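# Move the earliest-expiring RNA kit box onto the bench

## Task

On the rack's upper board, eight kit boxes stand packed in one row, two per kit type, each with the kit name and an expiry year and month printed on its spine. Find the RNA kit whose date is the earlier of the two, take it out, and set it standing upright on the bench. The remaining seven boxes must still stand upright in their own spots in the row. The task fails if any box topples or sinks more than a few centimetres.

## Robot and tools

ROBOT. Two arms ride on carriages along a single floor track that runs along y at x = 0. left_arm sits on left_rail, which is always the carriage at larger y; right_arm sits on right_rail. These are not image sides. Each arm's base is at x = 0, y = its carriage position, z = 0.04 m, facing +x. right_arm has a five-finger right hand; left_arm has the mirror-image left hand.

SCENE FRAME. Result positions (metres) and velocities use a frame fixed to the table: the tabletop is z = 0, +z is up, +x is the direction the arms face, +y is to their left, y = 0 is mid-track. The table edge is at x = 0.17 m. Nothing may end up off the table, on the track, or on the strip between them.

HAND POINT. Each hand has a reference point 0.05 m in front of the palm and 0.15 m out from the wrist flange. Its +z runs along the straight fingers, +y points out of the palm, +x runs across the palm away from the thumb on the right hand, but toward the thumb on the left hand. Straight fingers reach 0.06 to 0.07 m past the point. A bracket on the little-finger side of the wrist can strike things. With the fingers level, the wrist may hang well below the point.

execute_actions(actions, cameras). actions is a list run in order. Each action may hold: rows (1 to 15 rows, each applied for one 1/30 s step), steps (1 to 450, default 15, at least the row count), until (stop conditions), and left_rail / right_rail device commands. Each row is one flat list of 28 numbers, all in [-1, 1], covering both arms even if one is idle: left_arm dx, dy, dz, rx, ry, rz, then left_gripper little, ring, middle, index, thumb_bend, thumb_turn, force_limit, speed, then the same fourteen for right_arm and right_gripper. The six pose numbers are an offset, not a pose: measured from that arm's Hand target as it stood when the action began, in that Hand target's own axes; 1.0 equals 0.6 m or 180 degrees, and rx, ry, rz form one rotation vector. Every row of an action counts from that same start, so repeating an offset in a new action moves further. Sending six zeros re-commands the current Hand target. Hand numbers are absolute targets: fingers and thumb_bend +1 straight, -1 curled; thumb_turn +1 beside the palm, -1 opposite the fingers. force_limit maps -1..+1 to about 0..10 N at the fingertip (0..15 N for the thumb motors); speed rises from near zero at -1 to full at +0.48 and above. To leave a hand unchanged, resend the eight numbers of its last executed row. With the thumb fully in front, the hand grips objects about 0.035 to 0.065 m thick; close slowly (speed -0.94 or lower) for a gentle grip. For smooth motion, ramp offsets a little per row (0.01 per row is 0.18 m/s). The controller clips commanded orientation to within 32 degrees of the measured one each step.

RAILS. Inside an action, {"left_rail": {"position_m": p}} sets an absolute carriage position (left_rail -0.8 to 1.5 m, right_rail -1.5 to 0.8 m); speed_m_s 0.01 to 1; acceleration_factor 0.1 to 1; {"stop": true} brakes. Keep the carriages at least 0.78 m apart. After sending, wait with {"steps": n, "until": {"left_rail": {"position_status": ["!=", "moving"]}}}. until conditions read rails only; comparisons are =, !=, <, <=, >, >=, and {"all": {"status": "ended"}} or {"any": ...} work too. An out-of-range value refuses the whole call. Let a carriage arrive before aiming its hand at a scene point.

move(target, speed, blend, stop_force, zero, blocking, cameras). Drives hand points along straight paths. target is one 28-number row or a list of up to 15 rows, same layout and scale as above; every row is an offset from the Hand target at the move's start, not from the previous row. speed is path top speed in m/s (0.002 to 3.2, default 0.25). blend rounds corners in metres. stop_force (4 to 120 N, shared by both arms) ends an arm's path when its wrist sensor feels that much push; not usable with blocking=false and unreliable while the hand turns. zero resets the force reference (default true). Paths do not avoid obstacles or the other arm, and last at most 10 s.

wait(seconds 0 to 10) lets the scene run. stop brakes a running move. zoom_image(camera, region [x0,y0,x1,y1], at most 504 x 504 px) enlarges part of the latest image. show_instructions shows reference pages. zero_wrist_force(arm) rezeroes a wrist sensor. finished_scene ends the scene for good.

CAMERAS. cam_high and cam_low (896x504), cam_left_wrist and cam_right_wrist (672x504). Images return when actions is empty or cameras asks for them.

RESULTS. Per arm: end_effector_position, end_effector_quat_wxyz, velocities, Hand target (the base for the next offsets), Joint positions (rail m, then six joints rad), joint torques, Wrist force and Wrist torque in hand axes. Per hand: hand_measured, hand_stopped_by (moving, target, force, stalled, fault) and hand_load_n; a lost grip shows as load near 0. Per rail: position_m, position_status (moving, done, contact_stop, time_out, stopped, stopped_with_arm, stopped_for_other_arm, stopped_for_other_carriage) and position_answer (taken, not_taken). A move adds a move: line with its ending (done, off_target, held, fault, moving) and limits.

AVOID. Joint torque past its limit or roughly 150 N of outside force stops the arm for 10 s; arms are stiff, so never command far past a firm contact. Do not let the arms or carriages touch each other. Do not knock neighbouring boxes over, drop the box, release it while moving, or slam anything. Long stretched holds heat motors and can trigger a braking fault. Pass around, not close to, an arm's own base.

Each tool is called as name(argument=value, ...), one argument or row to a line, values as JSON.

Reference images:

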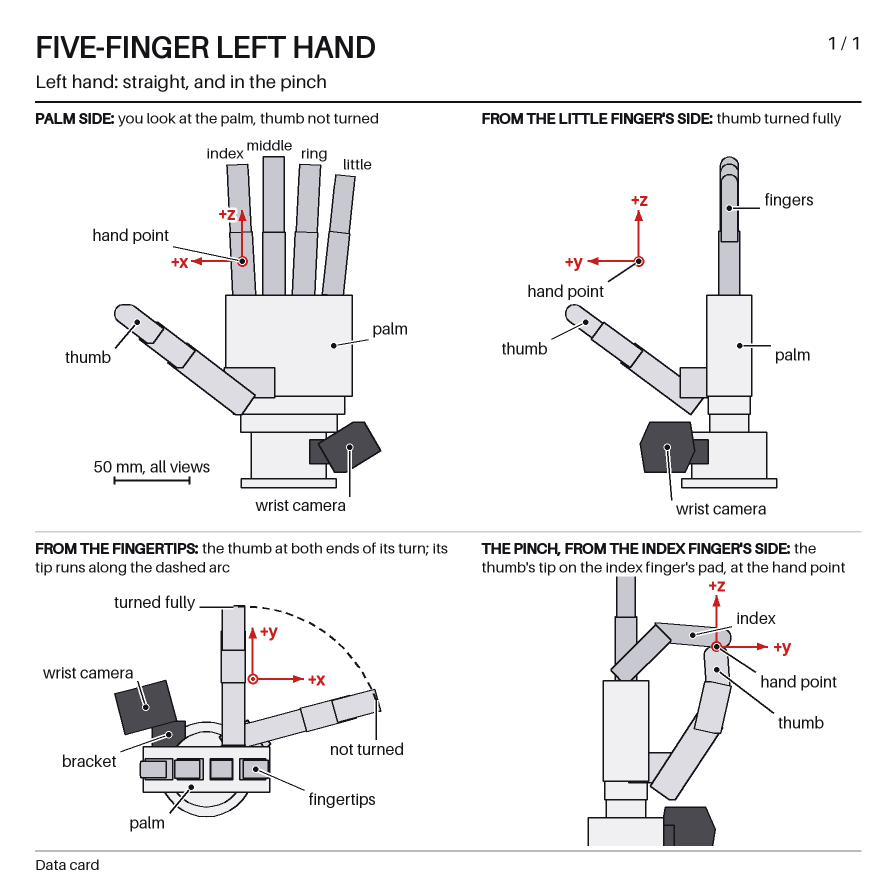

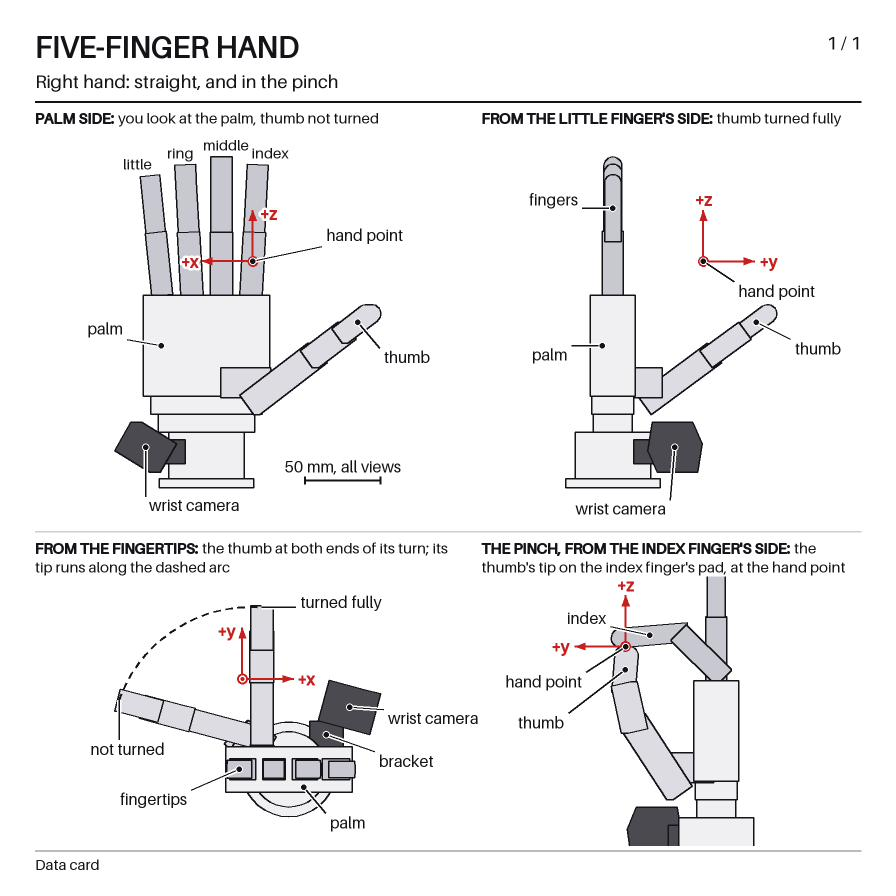

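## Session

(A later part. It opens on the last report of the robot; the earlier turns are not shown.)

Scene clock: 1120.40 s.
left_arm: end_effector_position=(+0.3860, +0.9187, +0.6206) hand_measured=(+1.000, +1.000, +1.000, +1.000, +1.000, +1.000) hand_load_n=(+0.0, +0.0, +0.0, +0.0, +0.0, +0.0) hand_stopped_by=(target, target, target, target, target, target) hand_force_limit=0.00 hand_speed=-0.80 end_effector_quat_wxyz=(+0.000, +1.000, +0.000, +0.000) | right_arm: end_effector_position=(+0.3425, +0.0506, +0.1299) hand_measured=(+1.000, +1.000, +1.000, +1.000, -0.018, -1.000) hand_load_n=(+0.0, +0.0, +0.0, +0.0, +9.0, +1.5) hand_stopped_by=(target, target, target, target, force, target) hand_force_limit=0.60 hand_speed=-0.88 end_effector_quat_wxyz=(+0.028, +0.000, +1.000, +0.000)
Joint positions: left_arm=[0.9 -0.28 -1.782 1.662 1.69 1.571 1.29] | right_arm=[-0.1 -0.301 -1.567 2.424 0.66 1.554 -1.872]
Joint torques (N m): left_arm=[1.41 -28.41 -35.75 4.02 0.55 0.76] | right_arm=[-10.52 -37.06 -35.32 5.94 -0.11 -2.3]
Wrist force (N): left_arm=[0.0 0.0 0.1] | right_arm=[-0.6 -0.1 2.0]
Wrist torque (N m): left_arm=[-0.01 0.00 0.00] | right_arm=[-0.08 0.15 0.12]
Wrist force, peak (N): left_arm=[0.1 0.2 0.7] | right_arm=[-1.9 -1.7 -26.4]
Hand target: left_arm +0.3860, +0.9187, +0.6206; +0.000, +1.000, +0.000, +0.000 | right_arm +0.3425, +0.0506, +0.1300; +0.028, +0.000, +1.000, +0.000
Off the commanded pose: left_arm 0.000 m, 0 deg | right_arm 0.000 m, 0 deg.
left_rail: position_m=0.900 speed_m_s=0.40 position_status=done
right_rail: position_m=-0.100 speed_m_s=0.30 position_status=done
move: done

execute_actions(
  actions=[],
)

zoom_image(
  camera="cam_low",
  region=[490, 200, 560, 290],
)

zoom_image(
  camera="cam_right_wrist",
  region=[150, 30, 450, 330],
)

zoom_image(
  camera="cam_high",
  region=[500, 220, 620, 320],
)

Scene clock: 1125.00 s.
left_arm: end_effector_position=(+0.3860, +0.9187, +0.6206) hand_measured=(+1.000, +1.000, +1.000, +1.000, +1.000, +1.000) hand_load_n=(+0.0, +0.0, +0.0, +0.0, +0.0, +0.0) hand_stopped_by=(target, target, target, target, target, target) hand_force_limit=0.00 hand_speed=-0.80 end_effector_quat_wxyz=(+0.000, +1.000, +0.000, +0.000) | right_arm: end_effector_position=(+0.3425, +0.0506, +0.1300) hand_measured=(+1.000, +1.000, +1.000, +1.000, -0.018, -1.000) hand_load_n=(+0.0, +0.0, +0.0, +0.0, +9.5, +1.5) hand_stopped_by=(target, target, target, target, force, target) hand_force_limit=0.60 hand_speed=-0.88 end_effector_quat_wxyz=(+0.028, +0.000, +1.000, +0.000)
Joint positions: left_arm=[0.9 -0.28 -1.782 1.662 1.69 1.571 1.29] | right_arm=[-0.1 -0.301 -1.567 2.424 0.66 1.554 -1.872]
Joint velocities: within noise
Joint torques (N m): left_arm=[-1.26 -28.68 -34.57 4.07 0.37 0.18] | right_arm=[-18.12 -36.77 -35.38 6.24 -1.15 -2.72]
Wrist force (N): left_arm=[0.3 0.1 0.1] | right_arm=[-0.6 -0.1 2.3]
Wrist torque (N m): left_arm=[0.00 -0.04 0.01] | right_arm=[-0.10 0.15 0.11]
Wrist force, peak (N): left_arm=[-0.1 0.5 0.5] | right_arm=[-0.5 -0.5 2.3]
Hand target: left_arm +0.3860, +0.9187, +0.6206; +0.000, +1.000, +0.000, +0.000 | right_arm +0.3425, +0.0506, +0.1300; +0.028, +0.000, +1.000, +0.000
Off the commanded pose: left_arm 0.000 m, 0 deg | right_arm 0.000 m, 0 deg.
left_rail: position_m=0.900 speed_m_s=0.40 position_status=done
right_rail: position_m=-0.100 speed_m_s=0.30 position_status=done

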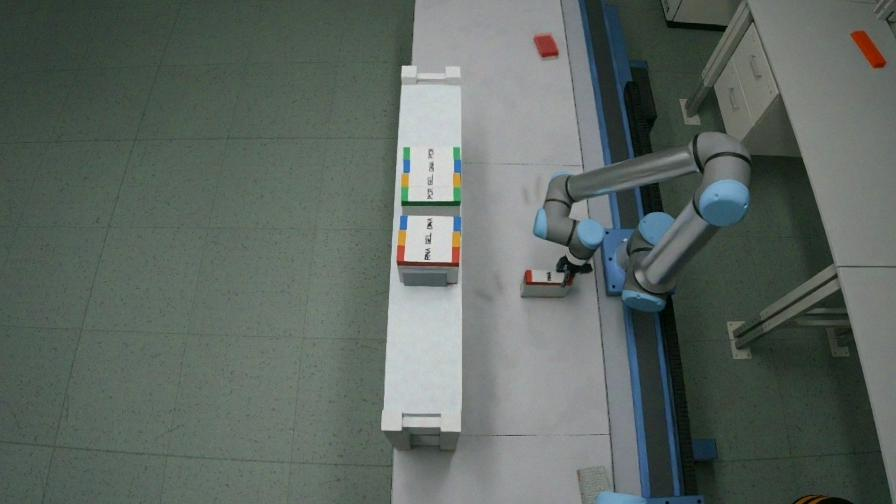

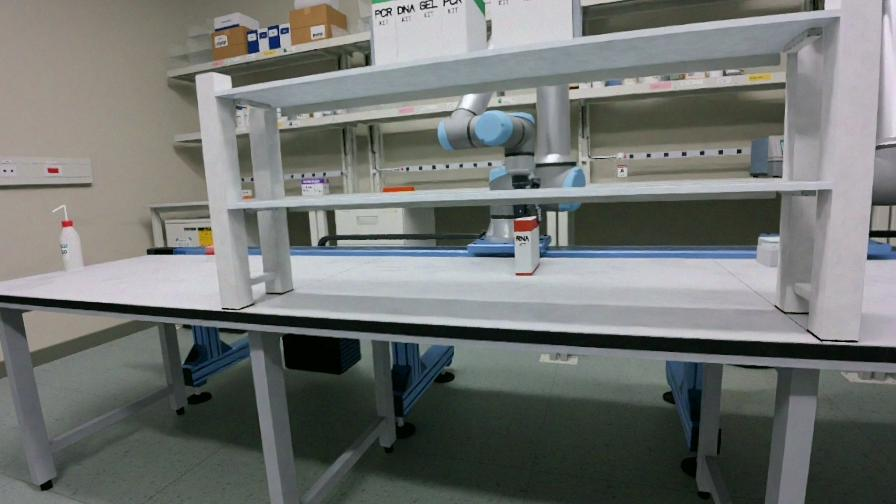

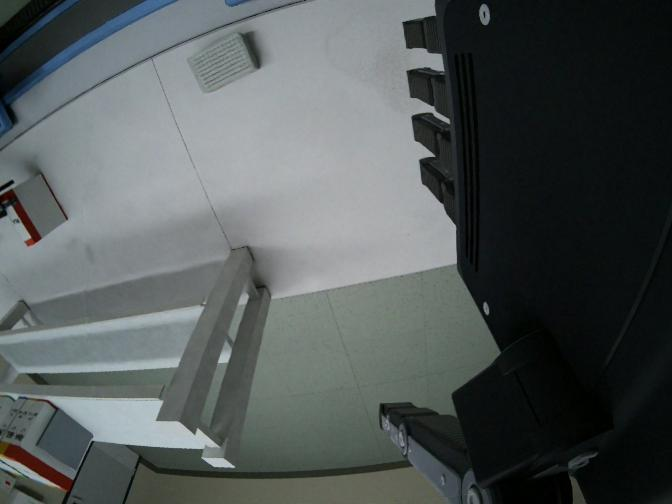

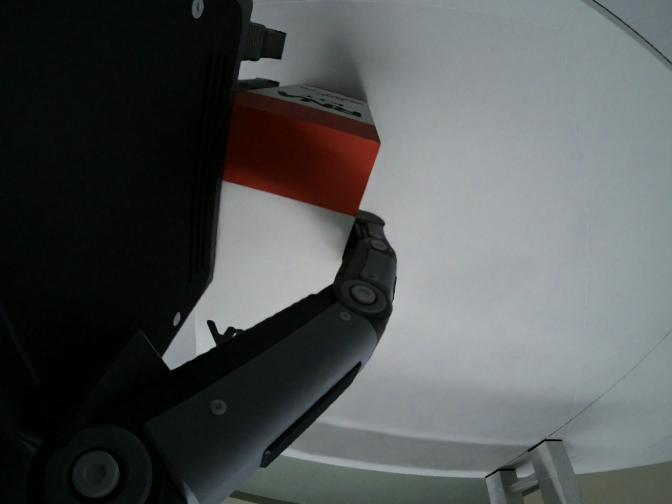

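Scaled by 5.600 from the camera's 896x504 image, which has a finer 1280x720 frame.

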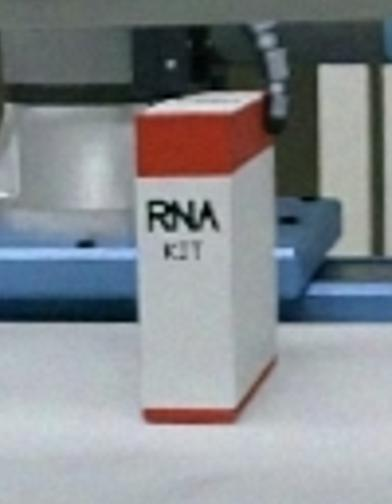

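Scaled by 1.680 from the camera's 672x504 image, which has a finer 960x720 frame.

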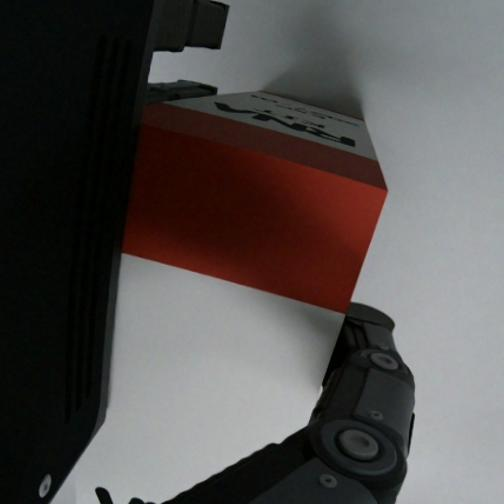

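Scaled by 4.200 from the camera's 896x504 image, which has a finer 1280x720 frame.

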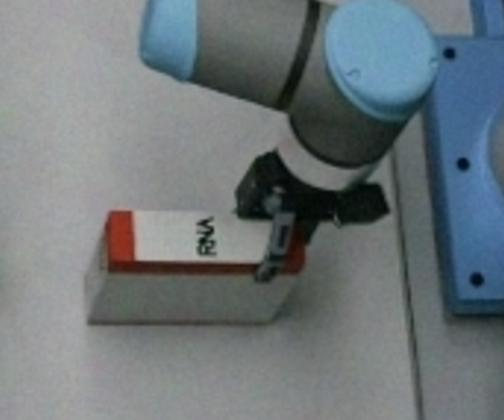

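execute_actions(
  actions=[
    {"rows": [[0,0,0,0,0,0,1,1,1,1,1,1,0,-0.8,0,0,0,0,0,0,1,1,1,1,0.3,-1,0.6,-0.85]], "steps": 60},
    {"rows": [[0,0,0,0,0,0,1,1,1,1,1,1,0,-0.8,0,0,0,0,0,0,1,1,1,1,1,-1,0.6,-0.3]], "steps": 45},
  ],
  cameras=["cam_low", "cam_right_wrist"],
)

zoom_image(
  camera="cam_low",
  region=[490, 200, 560, 290],
)

Scene clock: 1135.23 s.
left_arm: end_effector_position=(+0.3860, +0.9187, +0.6206) hand_measured=(+1.000, +1.000, +1.000, +1.000, +1.000, +1.000) hand_load_n=(+0.0, +0.0, +0.0, +0.0, -0.5, +0.0) hand_stopped_by=(target, target, target, target, target, target) hand_force_limit=0.00 hand_speed=-0.80 end_effector_quat_wxyz=(+0.000, +1.000, +0.000, +0.000) | right_arm: end_effector_position=(+0.3425, +0.0506, +0.1300) hand_measured=(+1.000, +1.000, +1.000, +1.000, +1.000, -1.000) hand_load_n=(+0.0, +0.0, +0.0, +0.0, +0.0, +0.0) hand_stopped_by=(target, target, target, target, target, target) hand_force_limit=0.60 hand_speed=-0.30 end_effector_quat_wxyz=(+0.028, +0.000, +1.000, +0.000)
Joint positions: left_arm=[0.9 -0.28 -1.782 1.662 1.69 1.571 1.29] | right_arm=[-0.1 -0.301 -1.567 2.424 0.66 1.554 -1.872]
Joint torques (N m): left_arm=[1.3 -27.55 -35.01 3.89 0.1 0.07] | right_arm=[-18.35 -26.08 -21.66 3.47 0.28 -1.27]
Wrist force (N): left_arm=[0.2 0.0 0.4] | right_arm=[-0.7 0.1 -0.4]
Wrist torque (N m): left_arm=[-0.02 -0.02 0.01] | right_arm=[0.02 0.06 0.12]
Wrist force, peak (N): left_arm=[0.3 0.3 0.6] | right_arm=[-0.6 0.1 2.3]
Hand target: left_arm +0.3860, +0.9187, +0.6206; +0.000, +1.000, +0.000, +0.000 | right_arm +0.3425, +0.0506, +0.1300; +0.028, +0.000, +1.000, +0.000
Off the commanded pose: left_arm 0.000 m, 0 deg | right_arm 0.000 m, 0 deg.
left_rail: position_m=0.900 speed_m_s=0.40 position_status=done
right_rail: position_m=-0.100 speed_m_s=0.30 position_status=done
Images, in order (width x height): cam_low 896x504, cam_right_wrist 672x504.

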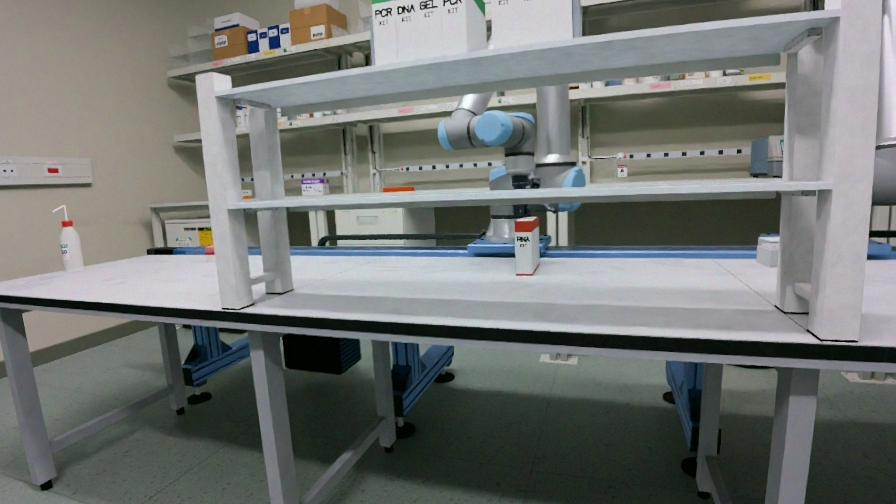

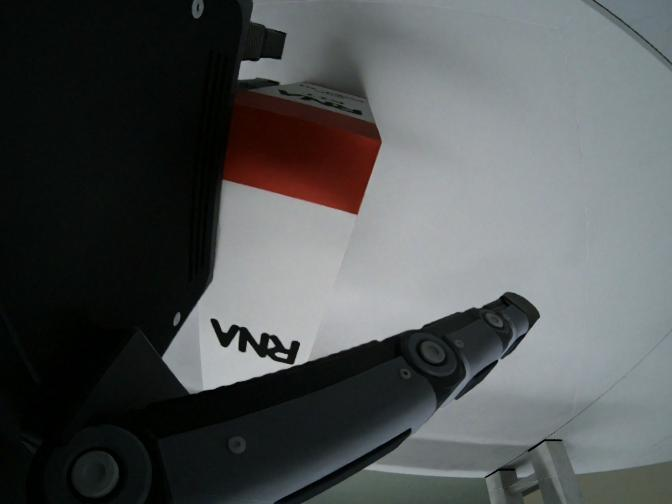

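Scaled by 5.600 from the camera's 896x504 image, which has a finer 1280x720 frame.

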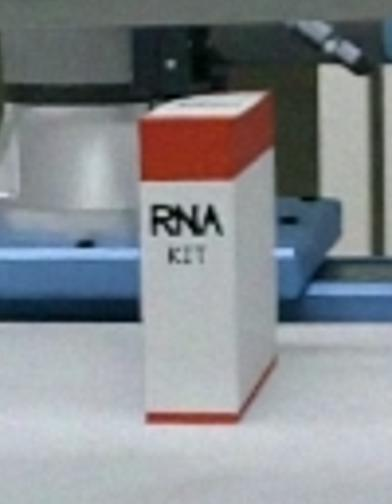

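move(
  target=[
    [0,0,0,0,0,0,1,1,1,1,1,1,0,-0.8,0,-0.0133,0,0,0,0,1,1,1,1,1,-1,0.6,-0.3],
    [0,0,0,0,0,0,1,1,1,1,1,1,0,-0.8,-0.0205,-0.0133,-0.366,0,0,0,1,1,1,1,1,-1,0.6,-0.3],
  ],
  speed=[0.03,0.15],
  cameras=["all"],
)

zoom_image(
  camera="cam_high",
  region=[370, 100, 670, 320],
)

zoom_image(
  camera="cam_low",
  region=[350, 0, 630, 300],
)

Scene clock: 1145.00 s.
left_arm: end_effector_position=(+0.3860, +0.9187, +0.6206) hand_measured=(+1.000, +1.000, +1.000, +1.000, +1.000, +1.000) hand_load_n=(+0.0, +0.0, +0.0, +0.0, +0.0, +0.0) hand_stopped_by=(target, target, target, target, target, target) hand_force_limit=0.00 hand_speed=-0.80 end_effector_quat_wxyz=(+0.000, +1.000, +0.000, +0.000) | right_arm: end_effector_position=(+0.3425, +0.0425, +0.3497) hand_measured=(+1.000, +1.000, +1.000, +1.000, +1.000, -1.000) hand_load_n=(+0.0, +0.0, +0.0, +0.0, +0.0, +0.0) hand_stopped_by=(target, target, target, target, target, target) hand_force_limit=0.60 hand_speed=-0.30 end_effector_quat_wxyz=(+0.028, +0.000, +1.000, +0.000)
Joint positions: left_arm=[0.9 -0.28 -1.782 1.662 1.69 1.571 1.29] | right_arm=[-0.1 -0.331 -1.844 2.183 1.18 1.552 -1.902]
Joint torques (N m): left_arm=[-1.17 -27.4 -34.74 4.09 0.23 0.68] | right_arm=[-16.43 -24.17 -47.15 5.4 0.12 -2.66]
Wrist force (N): left_arm=[-0.1 0.3 0.2] | right_arm=[-0.5 0.2 -0.3]
Wrist torque (N m): left_arm=[0.03 0.03 -0.02] | right_arm=[-0.05 0.06 0.11]
Wrist force, peak (N): left_arm=[0.1 0.2 0.8] | right_arm=[-0.3 0.5 -1.4]
Hand target: left_arm +0.3860, +0.9187, +0.6206; +0.000, +1.000, +0.000, +0.000 | right_arm +0.3425, +0.0425, +0.3499; +0.028, +0.000, +1.000, +0.000
Off the commanded pose: left_arm 0.000 m, 0 deg | right_arm 0.000 m, 0 deg.
left_rail: position_m=0.900 speed_m_s=0.40 position_status=done
right_rail: position_m=-0.100 speed_m_s=0.30 position_status=done
move: done

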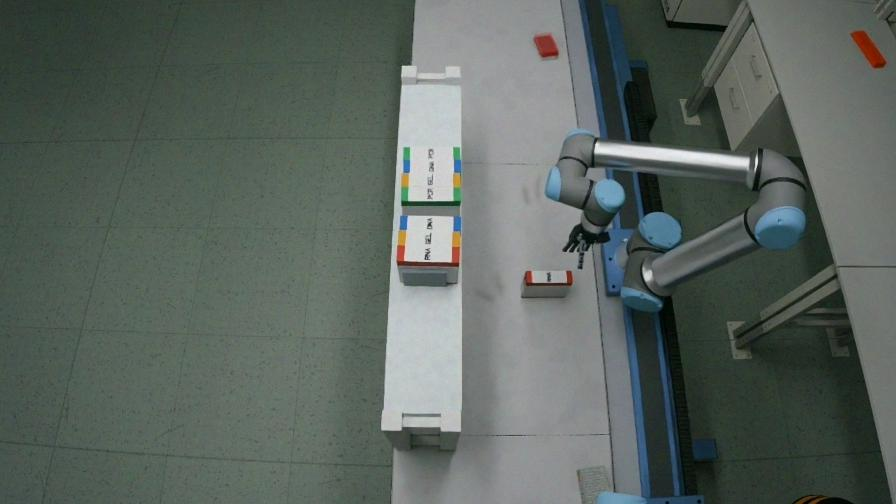

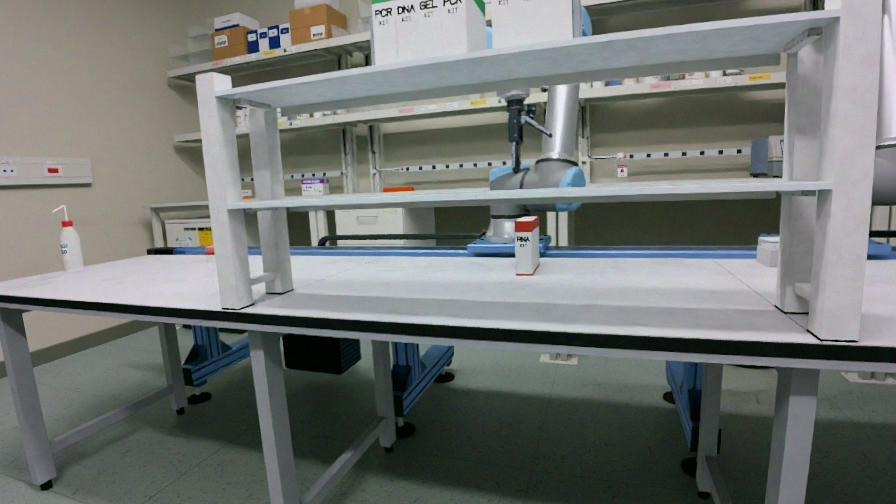

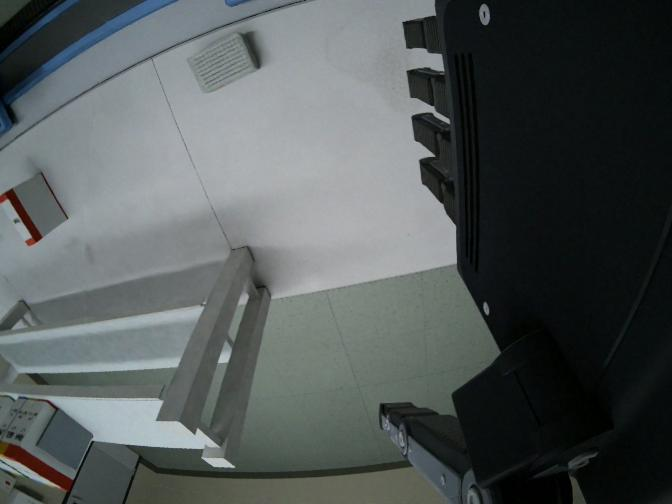

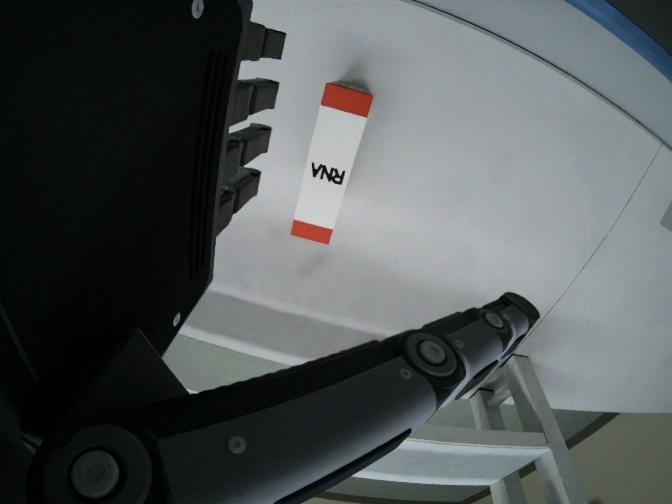

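Scaled by 1.680 from the camera's 896x504 image, which has a finer 1280x720 frame.

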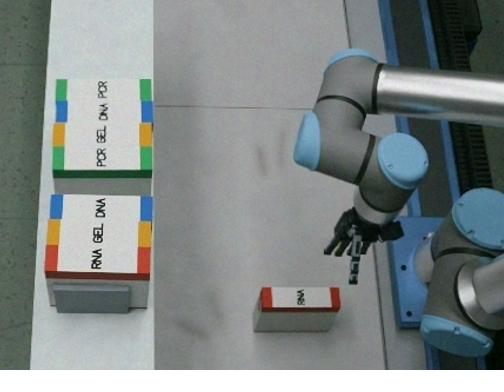

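Scaled by 1.680 from the camera's 896x504 image, which has a finer 1280x720 frame.

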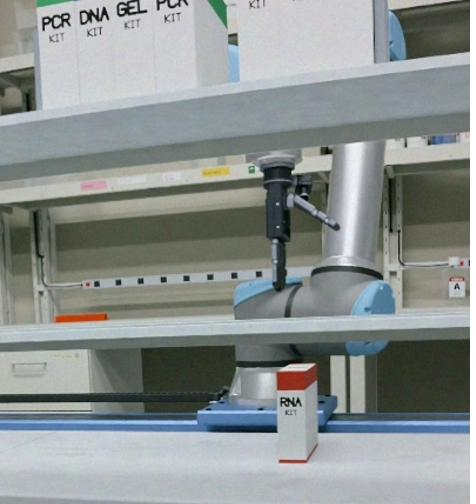

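finished_scene(
)

The scene is finished: the task was done.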